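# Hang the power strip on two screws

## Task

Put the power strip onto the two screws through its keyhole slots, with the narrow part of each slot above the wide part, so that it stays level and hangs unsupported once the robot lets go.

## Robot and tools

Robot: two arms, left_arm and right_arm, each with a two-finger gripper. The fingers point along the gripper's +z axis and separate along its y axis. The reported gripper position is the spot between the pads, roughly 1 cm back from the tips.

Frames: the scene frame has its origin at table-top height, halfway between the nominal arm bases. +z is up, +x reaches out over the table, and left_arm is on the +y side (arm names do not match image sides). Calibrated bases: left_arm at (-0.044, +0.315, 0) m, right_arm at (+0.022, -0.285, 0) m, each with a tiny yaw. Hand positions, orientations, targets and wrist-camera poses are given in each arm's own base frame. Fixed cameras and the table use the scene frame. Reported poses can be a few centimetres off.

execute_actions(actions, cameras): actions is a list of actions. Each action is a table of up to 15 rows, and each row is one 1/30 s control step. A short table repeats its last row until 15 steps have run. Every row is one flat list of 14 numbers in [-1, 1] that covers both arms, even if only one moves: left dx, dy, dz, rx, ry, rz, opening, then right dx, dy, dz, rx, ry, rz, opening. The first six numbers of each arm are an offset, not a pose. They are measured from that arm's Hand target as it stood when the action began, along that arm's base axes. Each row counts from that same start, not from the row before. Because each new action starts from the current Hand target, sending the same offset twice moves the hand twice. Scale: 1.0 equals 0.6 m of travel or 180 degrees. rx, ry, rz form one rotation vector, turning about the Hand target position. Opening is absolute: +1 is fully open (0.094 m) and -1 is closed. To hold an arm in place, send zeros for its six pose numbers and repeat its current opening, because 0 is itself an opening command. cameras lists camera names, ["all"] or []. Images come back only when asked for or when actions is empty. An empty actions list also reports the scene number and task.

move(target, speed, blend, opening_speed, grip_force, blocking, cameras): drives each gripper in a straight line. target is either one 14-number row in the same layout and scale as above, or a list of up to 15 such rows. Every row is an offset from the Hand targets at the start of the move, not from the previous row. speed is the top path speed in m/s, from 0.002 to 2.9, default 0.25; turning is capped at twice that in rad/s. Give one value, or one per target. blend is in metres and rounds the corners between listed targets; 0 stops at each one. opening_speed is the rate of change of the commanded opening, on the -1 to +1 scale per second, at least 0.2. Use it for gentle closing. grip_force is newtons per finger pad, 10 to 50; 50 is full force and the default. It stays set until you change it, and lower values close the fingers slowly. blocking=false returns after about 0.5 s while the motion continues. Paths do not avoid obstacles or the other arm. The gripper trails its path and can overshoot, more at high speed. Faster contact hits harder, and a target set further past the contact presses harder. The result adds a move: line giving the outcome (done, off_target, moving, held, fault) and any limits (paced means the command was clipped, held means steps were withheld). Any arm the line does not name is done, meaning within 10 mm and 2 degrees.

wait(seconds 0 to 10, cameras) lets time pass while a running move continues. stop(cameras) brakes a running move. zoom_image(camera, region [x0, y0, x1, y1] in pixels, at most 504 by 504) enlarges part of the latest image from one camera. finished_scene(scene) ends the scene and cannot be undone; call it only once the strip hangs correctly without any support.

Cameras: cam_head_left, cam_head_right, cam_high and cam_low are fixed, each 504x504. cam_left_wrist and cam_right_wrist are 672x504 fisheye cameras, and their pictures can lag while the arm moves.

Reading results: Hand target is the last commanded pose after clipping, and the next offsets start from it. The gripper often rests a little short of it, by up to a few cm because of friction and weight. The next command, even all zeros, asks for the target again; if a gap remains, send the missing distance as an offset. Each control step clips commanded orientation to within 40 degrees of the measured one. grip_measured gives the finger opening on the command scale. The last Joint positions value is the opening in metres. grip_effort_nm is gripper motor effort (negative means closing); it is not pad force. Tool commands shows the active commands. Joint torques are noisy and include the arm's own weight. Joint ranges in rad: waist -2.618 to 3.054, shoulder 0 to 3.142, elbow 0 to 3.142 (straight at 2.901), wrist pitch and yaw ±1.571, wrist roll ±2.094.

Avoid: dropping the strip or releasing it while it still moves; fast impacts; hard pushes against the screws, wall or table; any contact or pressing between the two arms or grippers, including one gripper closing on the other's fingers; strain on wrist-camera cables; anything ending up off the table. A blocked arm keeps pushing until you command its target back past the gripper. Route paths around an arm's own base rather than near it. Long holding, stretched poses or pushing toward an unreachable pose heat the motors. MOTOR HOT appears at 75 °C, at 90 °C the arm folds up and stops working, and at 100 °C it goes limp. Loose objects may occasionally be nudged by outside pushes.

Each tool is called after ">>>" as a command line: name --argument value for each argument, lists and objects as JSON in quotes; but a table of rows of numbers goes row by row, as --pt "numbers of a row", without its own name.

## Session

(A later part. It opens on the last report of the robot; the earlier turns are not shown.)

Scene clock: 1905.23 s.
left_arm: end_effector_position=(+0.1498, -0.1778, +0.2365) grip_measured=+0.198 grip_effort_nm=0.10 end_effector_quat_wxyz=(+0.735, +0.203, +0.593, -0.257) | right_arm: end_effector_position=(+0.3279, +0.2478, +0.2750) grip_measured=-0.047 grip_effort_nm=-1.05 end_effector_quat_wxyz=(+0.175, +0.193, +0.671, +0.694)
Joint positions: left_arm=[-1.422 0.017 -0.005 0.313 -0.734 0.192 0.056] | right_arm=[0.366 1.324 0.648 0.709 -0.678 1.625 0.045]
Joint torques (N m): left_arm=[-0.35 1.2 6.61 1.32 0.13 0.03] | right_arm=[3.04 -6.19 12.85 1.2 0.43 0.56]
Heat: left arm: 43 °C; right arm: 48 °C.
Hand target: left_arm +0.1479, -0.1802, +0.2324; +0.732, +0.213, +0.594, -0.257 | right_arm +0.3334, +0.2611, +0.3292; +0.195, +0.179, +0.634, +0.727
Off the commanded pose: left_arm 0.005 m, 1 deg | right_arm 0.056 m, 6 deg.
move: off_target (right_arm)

>>> move --target '[0,0,0,0,0,0,0.2,-0.003,-0.004,0.010,0.003,-0.009,0.0,-0.25]' --speed 0.04

>>> move --target '[0,0,0,0,0,0,0.2,-0.003,-0.003,0.010,0.003,-0.009,0.003,-0.25]' --speed 0.04 --cameras '["cam_high","cam_head_left","cam_left_wrist"]'

>>> zoom_image --camera "cam_high" --region '[190, 130, 330, 270]'

>>> zoom_image --camera "cam_head_left" --region '[220, 210, 360, 350]'

>>> zoom_image --camera "cam_left_wrist" --region '[230, 90, 430, 240]'

Scene clock: 1915.50 s.
left_arm: end_effector_position=(+0.1498, -0.1778, +0.2365) grip_measured=+0.198 grip_effort_nm=0.10 end_effector_quat_wxyz=(+0.735, +0.203, +0.593, -0.257) | right_arm: end_effector_position=(+0.3279, +0.2476, +0.2750) grip_measured=-0.047 grip_effort_nm=-1.05 end_effector_quat_wxyz=(+0.176, +0.193, +0.671, +0.694)
Joint positions: left_arm=[-1.422 0.017 -0.005 0.313 -0.734 0.192 0.056] | right_arm=[0.366 1.322 0.648 0.706 -0.677 1.623 0.045]
Joint torques (N m): left_arm=[-0.4 1.2 6.54 1.3 0.12 0.03] | right_arm=[2.45 -6.71 12.49 1.43 0.37 0.59]
Heat: left arm: 43 °C; right arm: 48 °C.
Hand target: left_arm +0.1479, -0.1802, +0.2324; +0.732, +0.213, +0.594, -0.257 | right_arm +0.3316, +0.2587, +0.3352; +0.203, +0.170, +0.628, +0.732
Off the commanded pose: left_arm 0.005 m, 1 deg | right_arm 0.061 m, 8 deg.
move: off_target (right_arm)

Scene clock: 1916.50 s.
left_arm: end_effector_position=(+0.1498, -0.1778, +0.2365) grip_measured=+0.198 grip_effort_nm=0.10 end_effector_quat_wxyz=(+0.735, +0.203, +0.593, -0.257) | right_arm: end_effector_position=(+0.3277, +0.2475, +0.2756) grip_measured=-0.047 grip_effort_nm=-1.05 end_effector_quat_wxyz=(+0.176, +0.193, +0.671, +0.694)
Joint positions: left_arm=[-1.422 0.017 -0.005 0.313 -0.734 0.192 0.056] | right_arm=[0.366 1.321 0.648 0.706 -0.677 1.623 0.045]
Joint torques (N m): left_arm=[-0.36 1.18 6.58 1.31 0.13 0.01] | right_arm=[1.76 -6.94 12.25 1.69 0.2 0.58]
Heat: left arm: 43 °C; right arm: 49 °C.
Hand target: left_arm +0.1479, -0.1802, +0.2324; +0.732, +0.213, +0.594, -0.257 | right_arm +0.3298, +0.2569, +0.3412; +0.207, +0.158, +0.622, +0.738
Off the commanded pose: left_arm 0.005 m, 1 deg | right_arm 0.066 m, 9 deg.
move: off_target (right_arm)
camera_calibration:
cam_left_wrist: T_world_to_cam=[[-0.611619, -0.786814, -0.0827386, -0.0298893], [-0.296489, 0.324909, -0.898069, 0.320088], [0.733496, -0.524745, -0.432003, 0.00143918], [0, 0, 0, 1]] pos_world=[0.0755662, -0.126762, 0.28561]
Images, in order (width x height): cam_head_left 504x504, cam_high 504x504, cam_left_wrist 672x504.

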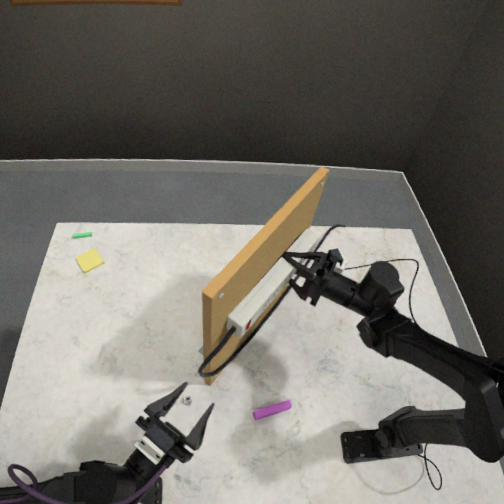

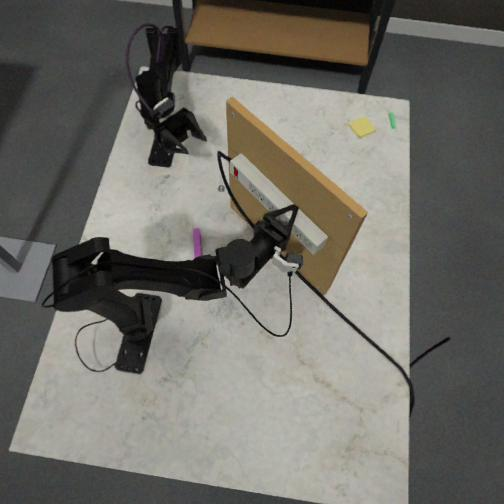

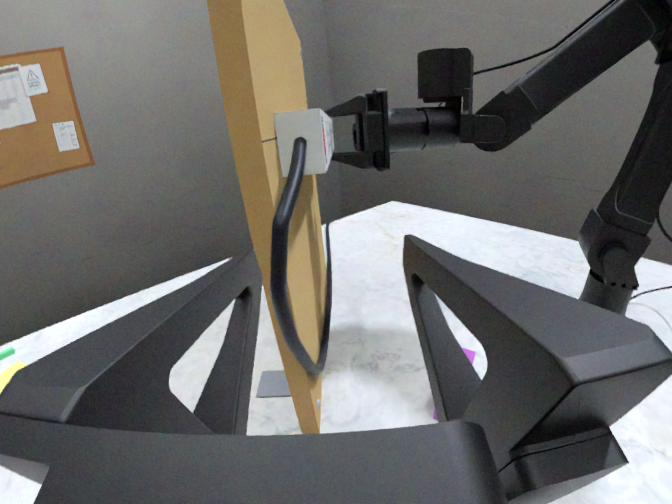

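Scaled by 3.600 from the camera's 504x504 image, which has a finer 720x720 frame.

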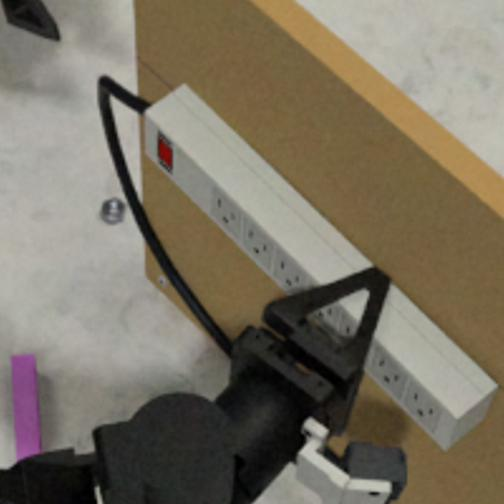

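Scaled by 3.600 from the camera's 504x504 image, which has a finer 720x720 frame.

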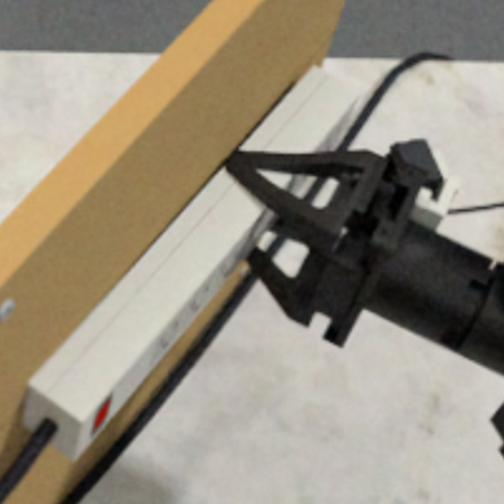

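Scaled by 2.520 from the camera's 672x504 image, which has a finer 960x720 frame.

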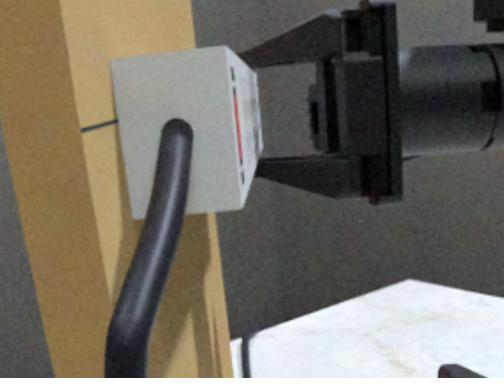

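>>> move --target '[0,0,0,0,0,0,0.2,-0.004,-0.005,0.0,0,0,0.0,-0.25]' --speed 0.03

>>> move --target '[0,0,0,0,0,0,0.2,-0.003,-0.004,0.0,0,0,0.0,-0.25]' --speed 0.03

Scene clock: 1924.33 s.
left_arm: end_effector_position=(+0.1498, -0.1778, +0.2365) grip_measured=+0.198 grip_effort_nm=0.10 end_effector_quat_wxyz=(+0.735, +0.203, +0.593, -0.257) | right_arm: end_effector_position=(+0.3277, +0.2475, +0.2756) grip_measured=-0.047 grip_effort_nm=-1.05 end_effector_quat_wxyz=(+0.176, +0.193, +0.671, +0.694)
Joint positions: left_arm=[-1.422 0.017 -0.005 0.313 -0.734 0.192 0.056] | right_arm=[0.366 1.321 0.648 0.706 -0.677 1.623 0.045]
Joint torques (N m): left_arm=[-0.44 1.22 6.56 1.31 0.11 0.03] | right_arm=[1.28 -7.97 11.73 1.66 0.14 0.57]
Heat: left arm: 43 °C; right arm: 50 °C.
Hand target: left_arm +0.1479, -0.1802, +0.2324; +0.732, +0.213, +0.594, -0.257 | right_arm +0.3274, +0.2539, +0.3412; +0.207, +0.158, +0.622, +0.738
Off the commanded pose: left_arm 0.005 m, 1 deg | right_arm 0.066 m, 9 deg.
move: off_target (right_arm)

Scene clock: 1925.33 s.
left_arm: end_effector_position=(+0.1498, -0.1778, +0.2365) grip_measured=+0.198 grip_effort_nm=0.10 end_effector_quat_wxyz=(+0.735, +0.203, +0.593, -0.257) | right_arm: end_effector_position=(+0.3275, +0.2474, +0.2761) grip_measured=-0.047 grip_effort_nm=-1.05 end_effector_quat_wxyz=(+0.176, +0.192, +0.670, +0.695)
Joint positions: left_arm=[-1.422 0.017 -0.005 0.313 -0.734 0.192 0.056] | right_arm=[0.366 1.319 0.648 0.706 -0.677 1.623 0.045]
Joint torques (N m): left_arm=[-0.39 1.18 6.61 1.31 0.13 0.02] | right_arm=[0.94 -8.66 11.25 1.64 0.11 0.6]
Heat: left arm: 43 °C; right arm: 50 °C.
Hand target: left_arm +0.1479, -0.1802, +0.2324; +0.732, +0.213, +0.594, -0.257 | right_arm +0.3256, +0.2515, +0.3412; +0.207, +0.158, +0.622, +0.738
Off the commanded pose: left_arm 0.005 m, 1 deg | right_arm 0.065 m, 9 deg.
move: off_target (right_arm)

>>> move --target '[0,0,0,0,0,0,0.2,-0.002,-0.003,0.008,-0.004,-0.005,0.0,-0.25]' --speed 0.03

>>> move --target '[0,0,0,0,0,0,0.2,0.000,0.000,0.006,-0.004,-0.005,0.0,-0.25]' --speed 0.03

>>> move --target '[0,0,0,0,0,0,0.2,0.007,0.009,0.006,-0.002,-0.002,0.006,-0.25]' --speed 0.03 --cameras '["cam_high","cam_head_left","cam_left_wrist"]'

>>> zoom_image --camera "cam_high" --region '[190, 130, 330, 270]'

>>> zoom_image --camera "cam_head_left" --region '[220, 210, 360, 350]'

>>> zoom_image --camera "cam_left_wrist" --region '[230, 90, 430, 240]'

Scene clock: 1935.37 s.
left_arm: end_effector_position=(+0.1498, -0.1778, +0.2365) grip_measured=+0.198 grip_effort_nm=0.10 end_effector_quat_wxyz=(+0.735, +0.203, +0.593, -0.257) | right_arm: end_effector_position=(+0.3276, +0.2475, +0.2771) grip_measured=-0.047 grip_effort_nm=-1.05 end_effector_quat_wxyz=(+0.180, +0.189, +0.671, +0.694)
Joint positions: left_arm=[-1.422 0.017 -0.005 0.313 -0.734 0.192 0.056] | right_arm=[0.366 1.318 0.651 0.702 -0.677 1.614 0.045]
Joint torques (N m): left_arm=[-0.42 1.24 6.63 1.33 0.12 0.02] | right_arm=[0.49 -9.78 11.89 1.43 0.04 0.46]
Heat: left arm: 43 °C; right arm: 51 °C.
Hand target: left_arm +0.1479, -0.1802, +0.2324; +0.732, +0.213, +0.594, -0.257 | right_arm +0.3244, +0.2497, +0.3460; +0.213, +0.150, +0.625, +0.736
Off the commanded pose: left_arm 0.005 m, 1 deg | right_arm 0.069 m, 9 deg.
move: off_target (right_arm)

Scene clock: 1936.43 s.
left_arm: end_effector_position=(+0.1498, -0.1778, +0.2365) grip_measured=+0.198 grip_effort_nm=0.10 end_effector_quat_wxyz=(+0.735, +0.203, +0.593, -0.257) | right_arm: end_effector_position=(+0.3274, +0.2476, +0.2779) grip_measured=-0.047 grip_effort_nm=-1.05 end_effector_quat_wxyz=(+0.180, +0.188, +0.675, +0.691)
Joint positions: left_arm=[-1.422 0.017 -0.005 0.313 -0.734 0.192 0.056] | right_arm=[0.366 1.312 0.66 0.676 -0.678 1.603 0.045]
Joint torques (N m): left_arm=[-0.39 1.2 6.54 1.31 0.12 0.02] | right_arm=[0.36 -9.69 12.22 1.49 0.02 0.37]
Heat: left arm: 43 °C; right arm: 51 °C.
Hand target: left_arm +0.1479, -0.1802, +0.2324; +0.732, +0.213, +0.594, -0.257 | right_arm +0.3244, +0.2497, +0.3496; +0.219, +0.143, +0.628, +0.733
Off the commanded pose: left_arm 0.005 m, 1 deg | right_arm 0.072 m, 10 deg.
move: off_target (right_arm)

Scene clock: 1937.43 s.
left_arm: end_effector_position=(+0.1498, -0.1778, +0.2365) grip_measured=+0.198 grip_effort_nm=0.10 end_effector_quat_wxyz=(+0.735, +0.203, +0.593, -0.257) | right_arm: end_effector_position=(+0.3275, +0.2478, +0.2784) grip_measured=-0.047 grip_effort_nm=-1.05 end_effector_quat_wxyz=(+0.177, +0.187, +0.678, +0.688)
Joint positions: left_arm=[-1.422 0.017 -0.005 0.313 -0.734 0.192 0.056] | right_arm=[0.363 1.31 0.671 0.653 -0.687 1.595 0.045]
Joint torques (N m): left_arm=[-0.36 1.25 6.61 1.31 0.12 0.01] | right_arm=[0.49 -7.46 13.65 1.57 -0.09 0.38]
Heat: left arm: 43 °C; right arm: 51 °C.
Hand target: left_arm +0.1479, -0.1802, +0.2324; +0.732, +0.213, +0.594, -0.257 | right_arm +0.3286, +0.2551, +0.3532; +0.215, +0.134, +0.631, +0.733
Off the commanded pose: left_arm 0.005 m, 1 deg | right_arm 0.075 m, 11 deg.
move: off_target (right_arm)
camera_calibration:
cam_left_wrist: T_world_to_cam=[[-0.611619, -0.786814, -0.0827386, -0.0298893], [-0.296489, 0.324909, -0.898069, 0.320088], [0.733496, -0.524745, -0.432003, 0.00143918], [0, 0, 0, 1]] pos_world=[0.0755662, -0.126762, 0.28561]
Images, in order (width x height): cam_head_left 504x504, cam_high 504x504, cam_left_wrist 672x504.

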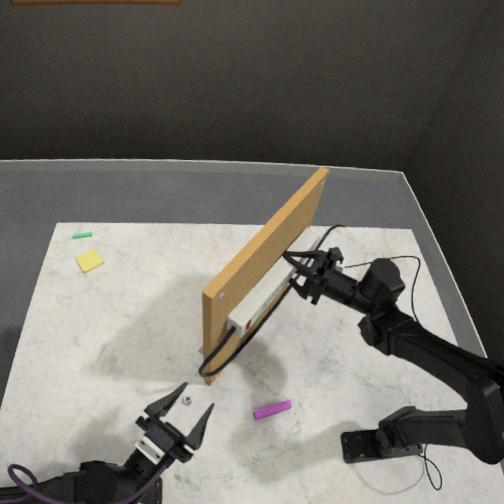

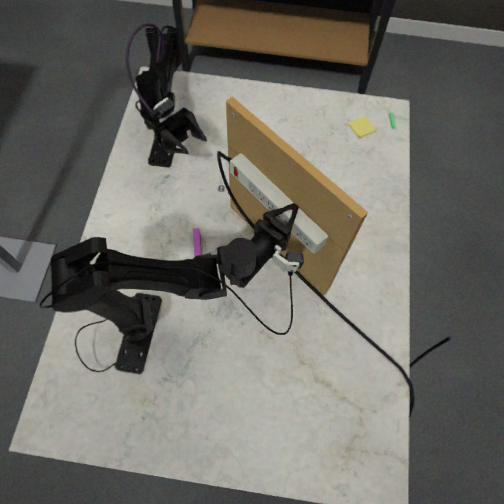

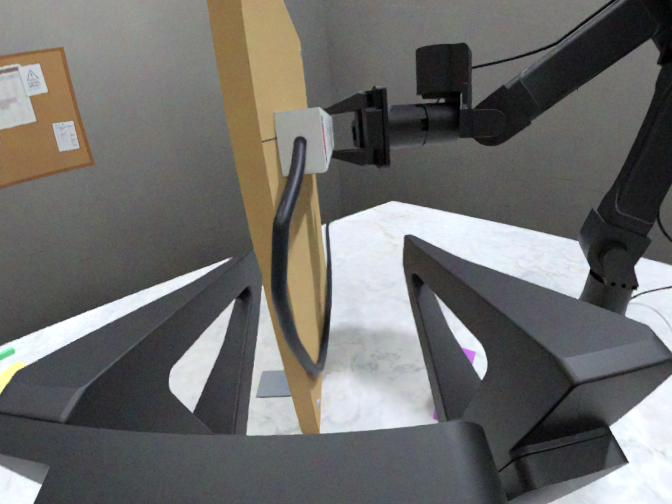

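Scaled by 3.600 from the camera's 504x504 image, which has a finer 720x720 frame.

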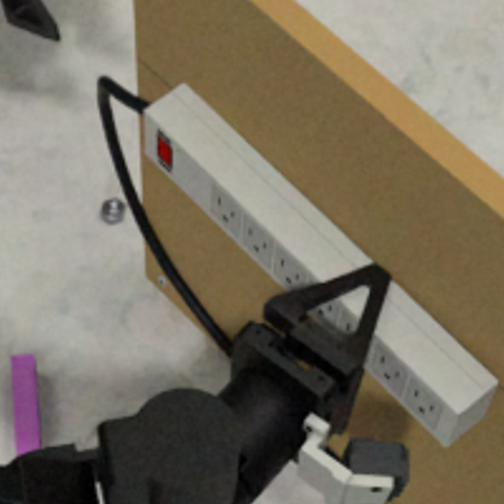

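Scaled by 3.600 from the camera's 504x504 image, which has a finer 720x720 frame.

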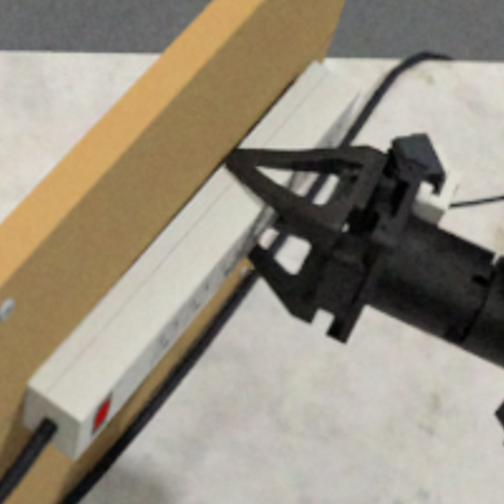

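Scaled by 2.520 from the camera's 672x504 image, which has a finer 960x720 frame.

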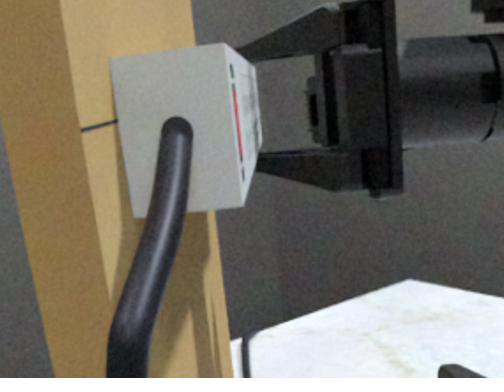

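>>> move --target '[0,0,0,0,0,0,0.2,0.007,0.009,0.0,0.008,-0.006,0.0,-0.25]' --speed 0.03

>>> move --target '[0,0,0,0,0,0,0.2,0.005,0.007,0.0,0.008,-0.006,0.0,-0.25]' --speed 0.03

>>> move --target '[0,0,0,0,0,0,0.2,0.005,0.007,0.0,0.008,-0.006,0.0,-0.25]' --speed 0.03 --cameras '["cam_high","cam_head_left","cam_left_wrist"]'

>>> zoom_image --camera "cam_high" --region '[190, 130, 330, 270]'

>>> zoom_image --camera "cam_head_left" --region '[220, 210, 360, 350]'

>>> zoom_image --camera "cam_left_wrist" --region '[230, 90, 430, 240]'

Scene clock: 1950.03 s.
left_arm: end_effector_position=(+0.1498, -0.1778, +0.2365) grip_measured=+0.198 grip_effort_nm=0.10 end_effector_quat_wxyz=(+0.735, +0.203, +0.593, -0.257) | right_arm: end_effector_position=(+0.3273, +0.2479, +0.2784) grip_measured=-0.047 grip_effort_nm=-1.05 end_effector_quat_wxyz=(+0.177, +0.186, +0.678, +0.688)
Joint positions: left_arm=[-1.422 0.017 -0.005 0.313 -0.734 0.192 0.056] | right_arm=[0.363 1.31 0.671 0.653 -0.689 1.595 0.045]
Joint torques (N m): left_arm=[-0.35 1.17 6.57 1.31 0.12 0.02] | right_arm=[1.46 -4.74 13.11 2.22 0.03 0.53]
Heat: left arm: 43 °C; right arm: 52 °C.
Hand target: left_arm +0.1479, -0.1802, +0.2324; +0.732, +0.213, +0.594, -0.257 | right_arm +0.3328, +0.2605, +0.3532; +0.219, +0.130, +0.620, +0.742
Off the commanded pose: left_arm 0.005 m, 1 deg | right_arm 0.076 m, 12 deg.
move: off_target (right_arm)

Scene clock: 1951.20 s.
left_arm: end_effector_position=(+0.1498, -0.1778, +0.2365) grip_measured=+0.198 grip_effort_nm=0.10 end_effector_quat_wxyz=(+0.735, +0.203, +0.593, -0.257) | right_arm: end_effector_position=(+0.3278, +0.2484, +0.2784) grip_measured=-0.047 grip_effort_nm=-1.05 end_effector_quat_wxyz=(+0.175, +0.184, +0.677, +0.690)
Joint positions: left_arm=[-1.422 0.017 -0.005 0.313 -0.734 0.192 0.056] | right_arm=[0.361 1.318 0.671 0.666 -0.695 1.6 0.045]
Joint torques (N m): left_arm=[-0.4 1.21 6.58 1.32 0.12 0.02] | right_arm=[2.36 -3.19 12.48 2.69 0.17 0.66]
Heat: left arm: 43 °C; right arm: 52 °C.
Hand target: left_arm +0.1479, -0.1802, +0.2324; +0.732, +0.213, +0.594, -0.257 | right_arm +0.3358, +0.2647, +0.3532; +0.223, +0.126, +0.608, +0.751
Off the commanded pose: left_arm 0.005 m, 1 deg | right_arm 0.077 m, 14 deg.
move: off_target (right_arm)

Scene clock: 1952.53 s.
left_arm: end_effector_position=(+0.1498, -0.1778, +0.2365) grip_measured=+0.198 grip_effort_nm=0.10 end_effector_quat_wxyz=(+0.735, +0.203, +0.593, -0.257) | right_arm: end_effector_position=(+0.3279, +0.2487, +0.2792) grip_measured=-0.047 grip_effort_nm=-1.05 end_effector_quat_wxyz=(+0.172, +0.178, +0.675, +0.695)
Joint positions: left_arm=[-1.422 0.017 -0.005 0.313 -0.734 0.192 0.056] | right_arm=[0.355 1.33 0.671 0.692 -0.715 1.608 0.045]
Joint torques (N m): left_arm=[-0.39 1.25 6.6 1.29 0.11 0.04] | right_arm=[3.7 -2.09 12.1 2.94 0.46 0.7]
Heat: left arm: 43 °C; right arm: 52 °C.
Hand target: left_arm +0.1479, -0.1802, +0.2324; +0.732, +0.213, +0.594, -0.257 | right_arm +0.3388, +0.2689, +0.3532; +0.227, +0.122, +0.596, +0.760
Off the commanded pose: left_arm 0.005 m, 1 deg | right_arm 0.078 m, 15 deg.
move: off_target (right_arm)
camera_calibration:
cam_left_wrist: T_world_to_cam=[[-0.611619, -0.786814, -0.0827386, -0.0298893], [-0.296489, 0.324909, -0.898069, 0.320088], [0.733496, -0.524745, -0.432003, 0.00143918], [0, 0, 0, 1]] pos_world=[0.0755662, -0.126762, 0.28561]
Images, in order (width x height): cam_head_left 504x504, cam_high 504x504, cam_left_wrist 672x504.

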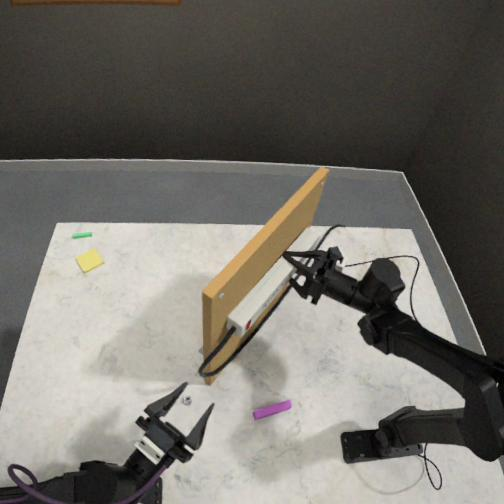

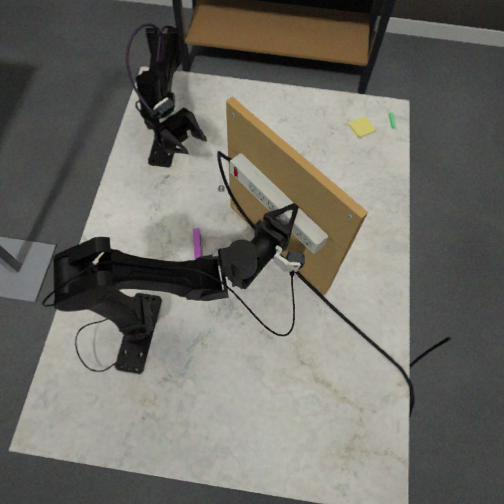

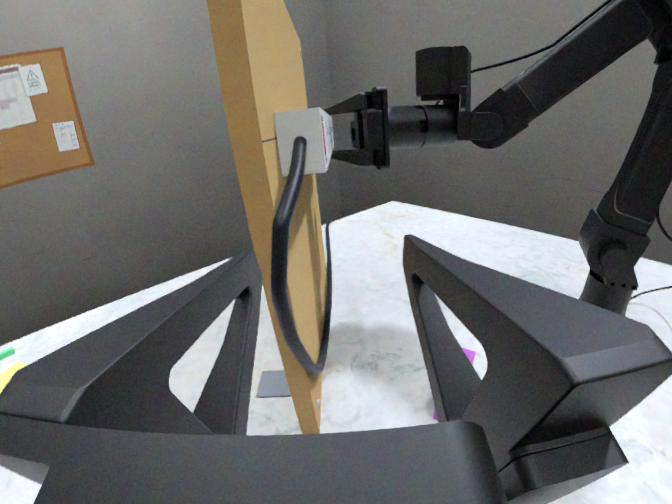

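Scaled by 3.600 from the camera's 504x504 image, which has a finer 720x720 frame.

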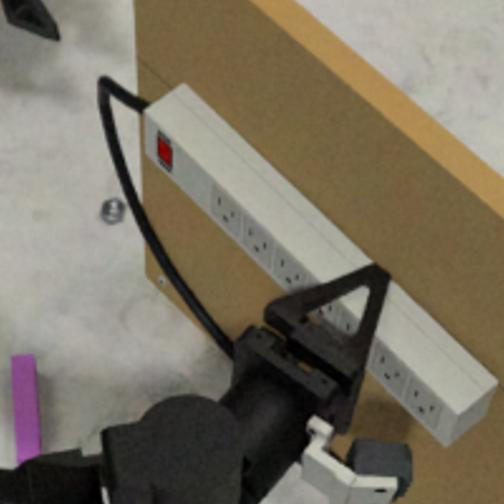

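Scaled by 3.600 from the camera's 504x504 image, which has a finer 720x720 frame.

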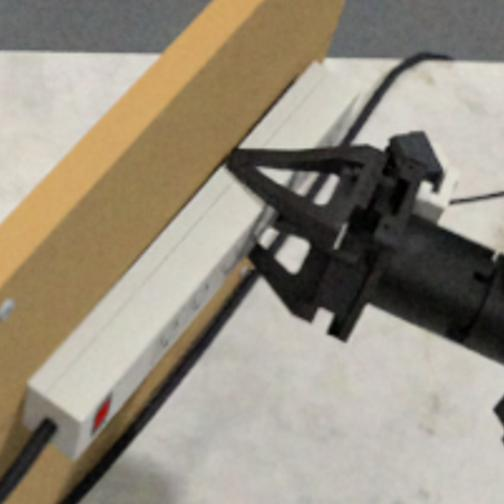

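Scaled by 2.520 from the camera's 672x504 image, which has a finer 960x720 frame.

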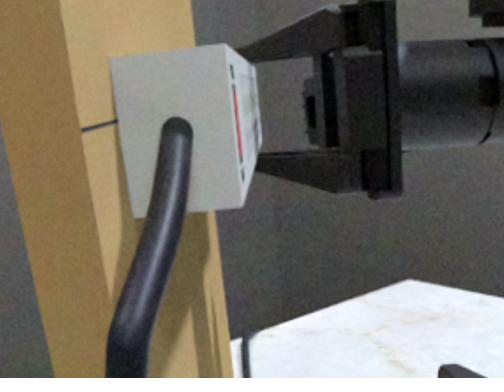

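>>> move --target '[0,0,0,0,0,0,0.2,-0.012,-0.017,0.004,0.0,0.02,-0.010,-0.25]' --speed 0.04

>>> move --target '[0,0,0,0,0,0,0.2,-0.002,-0.003,0.008,0.002,0.01,-0.004,-0.25]' --speed 0.03 --cameras '["cam_high","cam_head_left","cam_left_wrist"]'

>>> zoom_image --camera "cam_high" --region '[190, 130, 330, 270]'

>>> zoom_image --camera "cam_left_wrist" --region '[230, 90, 430, 240]'

Scene clock: 1972.63 s.
left_arm: end_effector_position=(+0.1498, -0.1778, +0.2365) grip_measured=+0.198 grip_effort_nm=0.10 end_effector_quat_wxyz=(+0.735, +0.203, +0.593, -0.257) | right_arm: end_effector_position=(+0.3279, +0.2483, +0.2803) grip_measured=-0.047 grip_effort_nm=-1.05 end_effector_quat_wxyz=(+0.173, +0.179, +0.674, +0.696)
Joint positions: left_arm=[-1.422 0.017 -0.005 0.313 -0.734 0.192 0.056] | right_arm=[0.355 1.327 0.671 0.692 -0.712 1.611 0.045]
Joint torques (N m): left_arm=[-0.4 1.24 6.6 1.31 0.13 0.03] | right_arm=[3.38 -7.69 11.26 2.22 0.71 0.98]
Heat: left arm: 43 °C; right arm: 57 °C.
Hand target: left_arm +0.1479, -0.1802, +0.2324; +0.732, +0.213, +0.594, -0.257 | right_arm +0.3316, +0.2587, +0.3556; +0.220, +0.155, +0.601, +0.752
Off the commanded pose: left_arm 0.005 m, 1 deg | right_arm 0.076 m, 12 deg.
move: off_target (right_arm)

Scene clock: 1973.83 s.
left_arm: end_effector_position=(+0.1498, -0.1778, +0.2365) grip_measured=+0.198 grip_effort_nm=0.10 end_effector_quat_wxyz=(+0.735, +0.203, +0.593, -0.257) | right_arm: end_effector_position=(+0.3282, +0.2477, +0.2801) grip_measured=-0.047 grip_effort_nm=-1.05 end_effector_quat_wxyz=(+0.177, +0.190, +0.674, +0.691)
Joint positions: left_arm=[-1.422 0.017 -0.005 0.313 -0.734 0.192 0.056] | right_arm=[0.364 1.312 0.669 0.666 -0.681 1.611 0.045]
Joint torques (N m): left_arm=[-0.42 1.22 6.6 1.32 0.11 0.01] | right_arm=[2.97 -8.84 12.18 1.98 0.61 1.13]
Heat: left arm: 43 °C; right arm: 57 °C.
Hand target: left_arm +0.1479, -0.1802, +0.2324; +0.732, +0.213, +0.594, -0.257 | right_arm +0.3304, +0.2569, +0.3604; +0.215, +0.171, +0.601, +0.750
Off the commanded pose: left_arm 0.005 m, 1 deg | right_arm 0.081 m, 12 deg.
move: off_target (right_arm)
camera_calibration:
cam_left_wrist: T_world_to_cam=[[-0.611619, -0.786814, -0.0827386, -0.0298893], [-0.296489, 0.324909, -0.898069, 0.320088], [0.733496, -0.524745, -0.432003, 0.00143918], [0, 0, 0, 1]] pos_world=[0.0755662, -0.126762, 0.28561]
Images, in order (width x height): cam_head_left 504x504, cam_high 504x504, cam_left_wrist 672x504.

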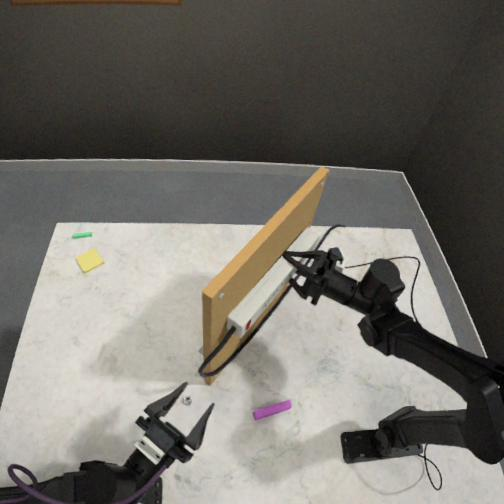

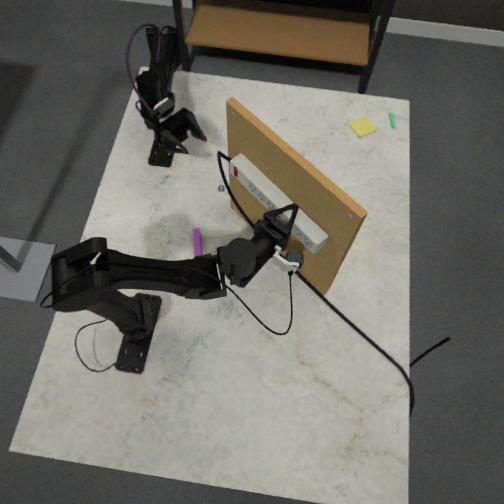

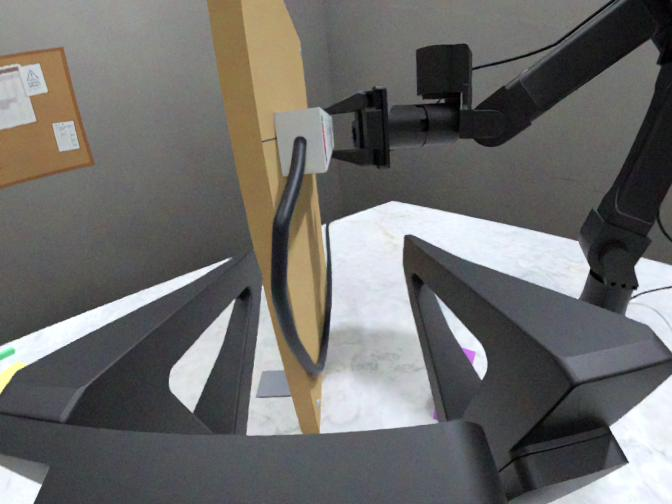

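Scaled by 3.600 from the camera's 504x504 image, which has a finer 720x720 frame.

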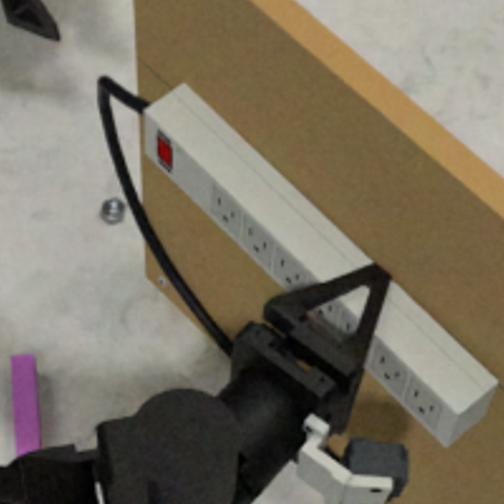

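Scaled by 2.520 from the camera's 672x504 image, which has a finer 960x720 frame.

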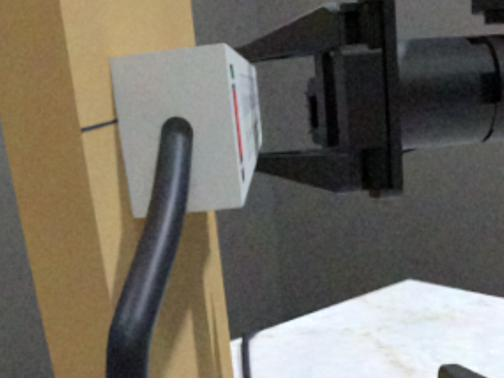

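Continue relaxing and raising with positive roll.

>>> move --target '[0,0,0,0,0,0,0.2,-0.005,-0.007,0.008,0.008,0.010,-0.004,-0.25]' --speed 0.03

>>> move --target '[0,0,0,0,0,0,0.2,-0.003,-0.005,0.008,0.008,0.010,-0.004,-0.25]' --speed 0.03 --cameras '["cam_high","cam_head_left","cam_left_wrist"]'

>>> zoom_image --camera "cam_high" --region '[190, 130, 330, 270]'

>>> zoom_image --camera "cam_left_wrist" --region '[230, 90, 430, 240]'

Scene clock: 1984.70 s.
left_arm: end_effector_position=(+0.1498, -0.1778, +0.2365) grip_measured=+0.198 grip_effort_nm=0.10 end_effector_quat_wxyz=(+0.735, +0.203, +0.593, -0.257) | right_arm: end_effector_position=(+0.3281, +0.2476, +0.2806) grip_measured=-0.047 grip_effort_nm=-1.05 end_effector_quat_wxyz=(+0.181, +0.201, +0.674, +0.687)
Joint positions: left_arm=[-1.422 0.017 -0.005 0.313 -0.734 0.192 0.056] | right_arm=[0.377 1.295 0.669 0.639 -0.646 1.611 0.045]
Joint torques (N m): left_arm=[-0.43 1.22 6.6 1.33 0.11 0.02] | right_arm=[2.15 -10 11.97 1.97 0.47 1.46]
Heat: left arm: 43 °C; right arm: 56 °C.
Hand target: left_arm +0.1479, -0.1802, +0.2324; +0.732, +0.213, +0.594, -0.257 | right_arm +0.3274, +0.2527, +0.3652; +0.208, +0.189, +0.594, +0.754
Off the commanded pose: left_arm 0.005 m, 1 deg | right_arm 0.085 m, 12 deg.
move: off_target (right_arm)

Scene clock: 1986.13 s.
left_arm: end_effector_position=(+0.1498, -0.1778, +0.2365) grip_measured=+0.198 grip_effort_nm=0.10 end_effector_quat_wxyz=(+0.735, +0.203, +0.593, -0.257) | right_arm: end_effector_position=(+0.3280, +0.2477, +0.2805) grip_measured=-0.047 grip_effort_nm=-1.05 end_effector_quat_wxyz=(+0.185, +0.211, +0.674, +0.683)
Joint positions: left_arm=[-1.422 0.017 -0.005 0.313 -0.734 0.192 0.056] | right_arm=[0.389 1.281 0.669 0.614 -0.614 1.611 0.045]
Joint torques (N m): left_arm=[-0.44 1.25 6.6 1.32 0.12 0.02] | right_arm=[1.46 -10.92 12.27 1.91 0.36 1.76]
Heat: left arm: 43 °C; right arm: 56 °C.
Hand target: left_arm +0.1479, -0.1802, +0.2324; +0.732, +0.213, +0.594, -0.257 | right_arm +0.3256, +0.2497, +0.3700; +0.201, +0.207, +0.587, +0.757
Off the commanded pose: left_arm 0.005 m, 1 deg | right_arm 0.090 m, 13 deg.
move: off_target (right_arm)
camera_calibration:
cam_left_wrist: T_world_to_cam=[[-0.611619, -0.786814, -0.0827386, -0.0298893], [-0.296489, 0.324909, -0.898069, 0.320088], [0.733496, -0.524745, -0.432003, 0.00143918], [0, 0, 0, 1]] pos_world=[0.0755662, -0.126762, 0.28561]
Images, in order (width x height): cam_head_left 504x504, cam_high 504x504, cam_left_wrist 672x504.

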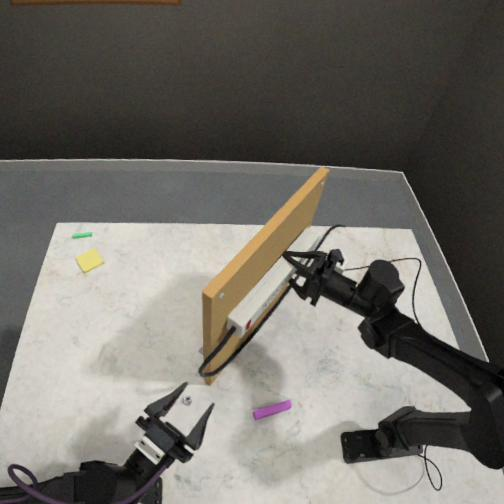

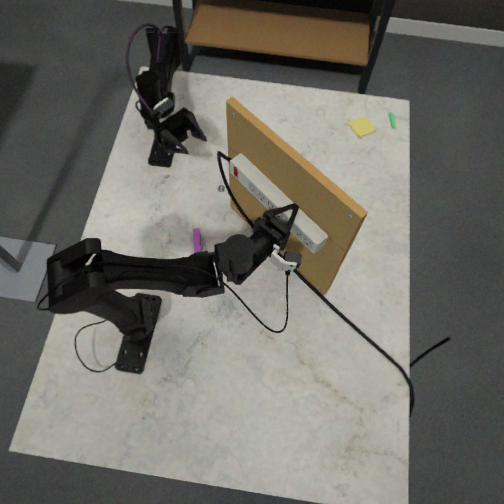

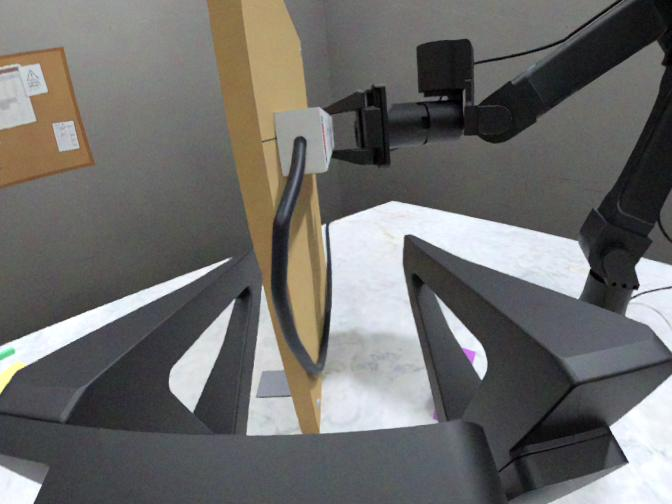

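Scaled by 3.600 from the camera's 504x504 image, which has a finer 720x720 frame.

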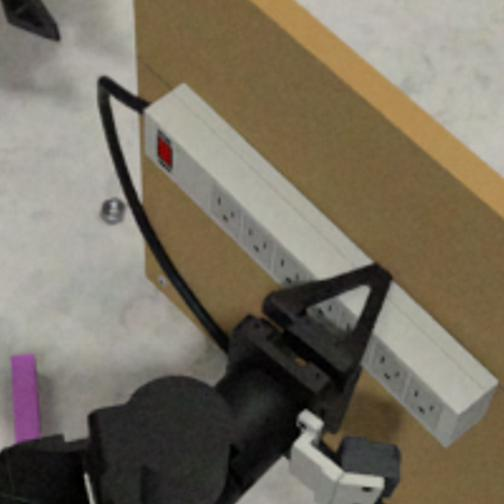

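Scaled by 2.520 from the camera's 672x504 image, which has a finer 960x720 frame.

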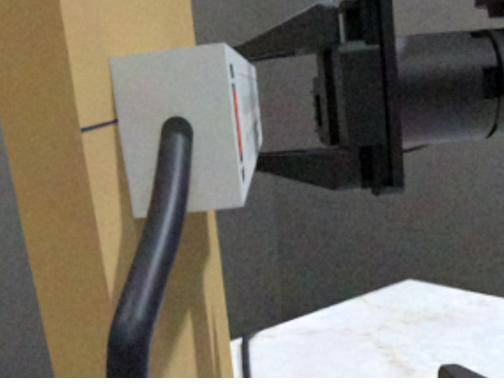

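>>> wait --seconds 0 --cameras '["cam_high","cam_head_left","cam_low","cam_head_right","cam_right_wrist"]'

>>> zoom_image --camera "cam_low" --region '[180, 170, 340, 290]'

>>> zoom_image --camera "cam_high" --region '[270, 200, 340, 270]'

>>> zoom_image --camera "cam_head_left" --region '[275, 220, 335, 280]'

>>> zoom_image --camera "cam_right_wrist" --region '[200, 50, 600, 350]'

Scene clock: 1996.63 s.
left_arm: end_effector_position=(+0.1498, -0.1778, +0.2365) grip_measured=+0.198 grip_effort_nm=0.10 end_effector_quat_wxyz=(+0.735, +0.203, +0.593, -0.257) | right_arm: end_effector_position=(+0.3280, +0.2477, +0.2805) grip_measured=-0.047 grip_effort_nm=-1.05 end_effector_quat_wxyz=(+0.185, +0.211, +0.674, +0.683)
Joint positions: left_arm=[-1.422 0.017 -0.005 0.313 -0.734 0.192 0.056] | right_arm=[0.389 1.281 0.669 0.614 -0.614 1.611 0.045]
Joint torques (N m): left_arm=[-0.35 1.25 6.57 1.31 0.11 0.03] | right_arm=[1.54 -10.85 12.25 1.94 0.35 1.75]
Heat: left arm: 43 °C; right arm: 57 °C.
Hand target: left_arm +0.1479, -0.1802, +0.2324; +0.732, +0.213, +0.594, -0.257 | right_arm +0.3256, +0.2497, +0.3700; +0.201, +0.207, +0.587, +0.757
Tool commands: left_gripper/opening=+0.2 right_gripper/opening=-0.25
Off the commanded pose: left_arm 0.005 m, 1 deg | right_arm 0.090 m, 13 deg.
camera_calibration:
cam_right_wrist: T_world_to_cam=[[-0.0980346, 0.0507859, -0.993886, 0.296281], [-0.992783, -0.0743037, 0.094129, 0.324336], [-0.069069, 0.995942, 0.0577037, -0.134792], [0, 0, 0, 1]] pos_world=[0.341731, 0.143298, 0.271718]
Images, in order (width x height): cam_head_left 504x504, cam_head_right 504x504, cam_high 504x504, cam_low 504x504, cam_right_wrist 672x504.

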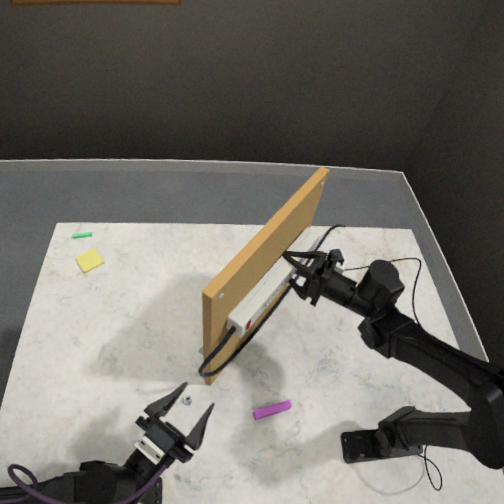

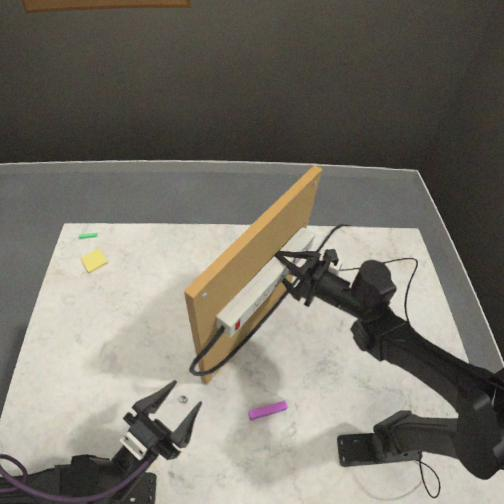

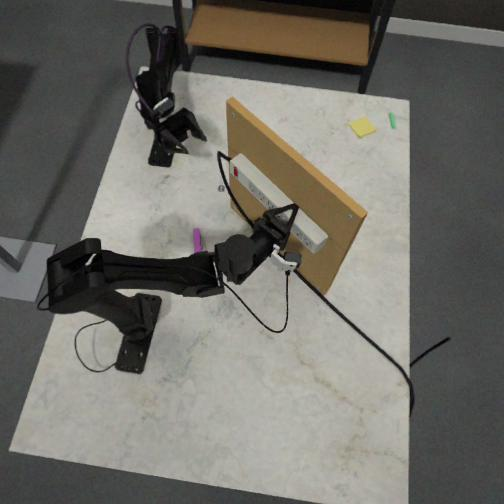

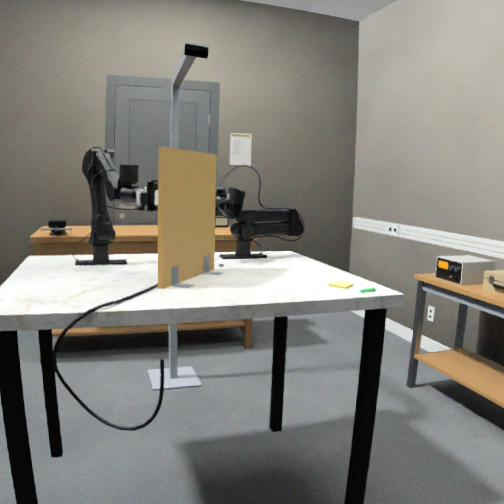

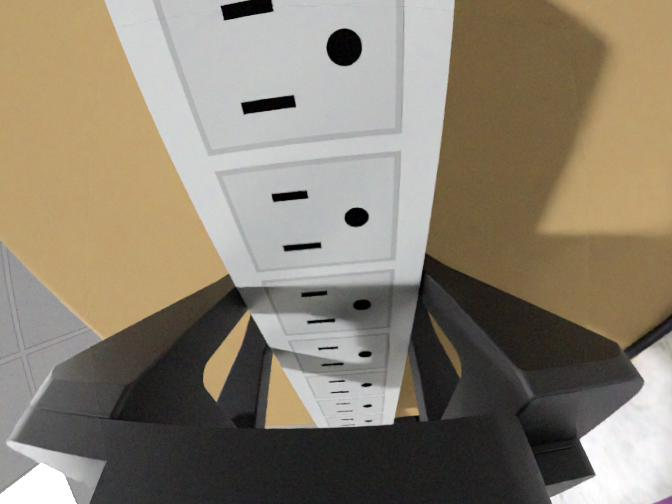

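Scaled by 3.150 from the camera's 504x504 image, which has a finer 720x720 frame.

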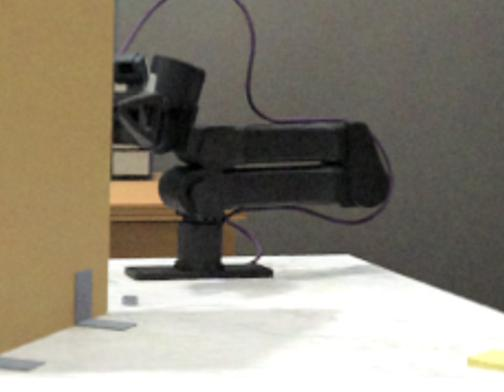

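Scaled by 7.200 from the camera's 504x504 image, which has a finer 720x720 frame.

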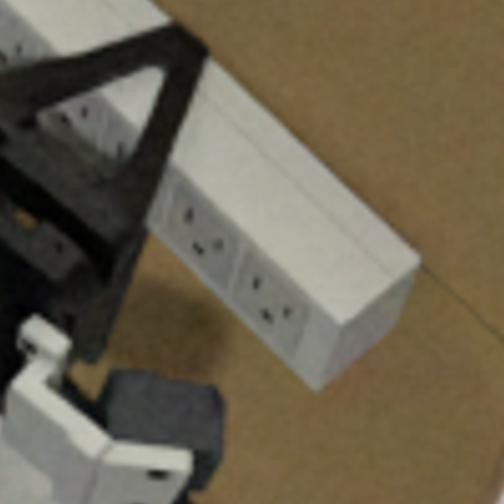

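Scaled by 8.400 from the camera's 504x504 image, which has a finer 720x720 frame.

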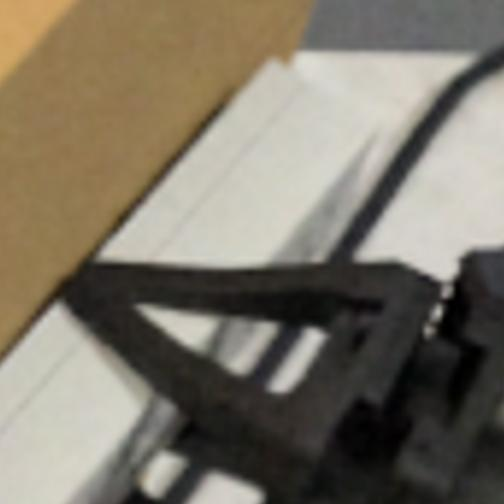

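Scaled by 1.260 from the camera's 672x504 image, which has a finer 960x720 frame.

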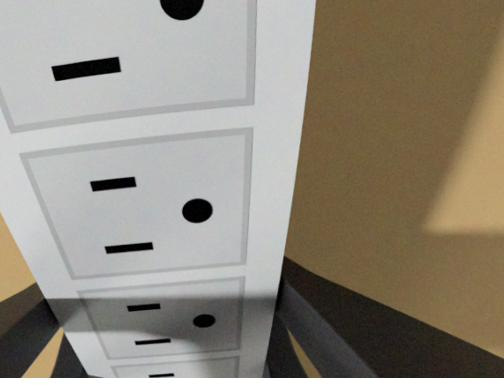

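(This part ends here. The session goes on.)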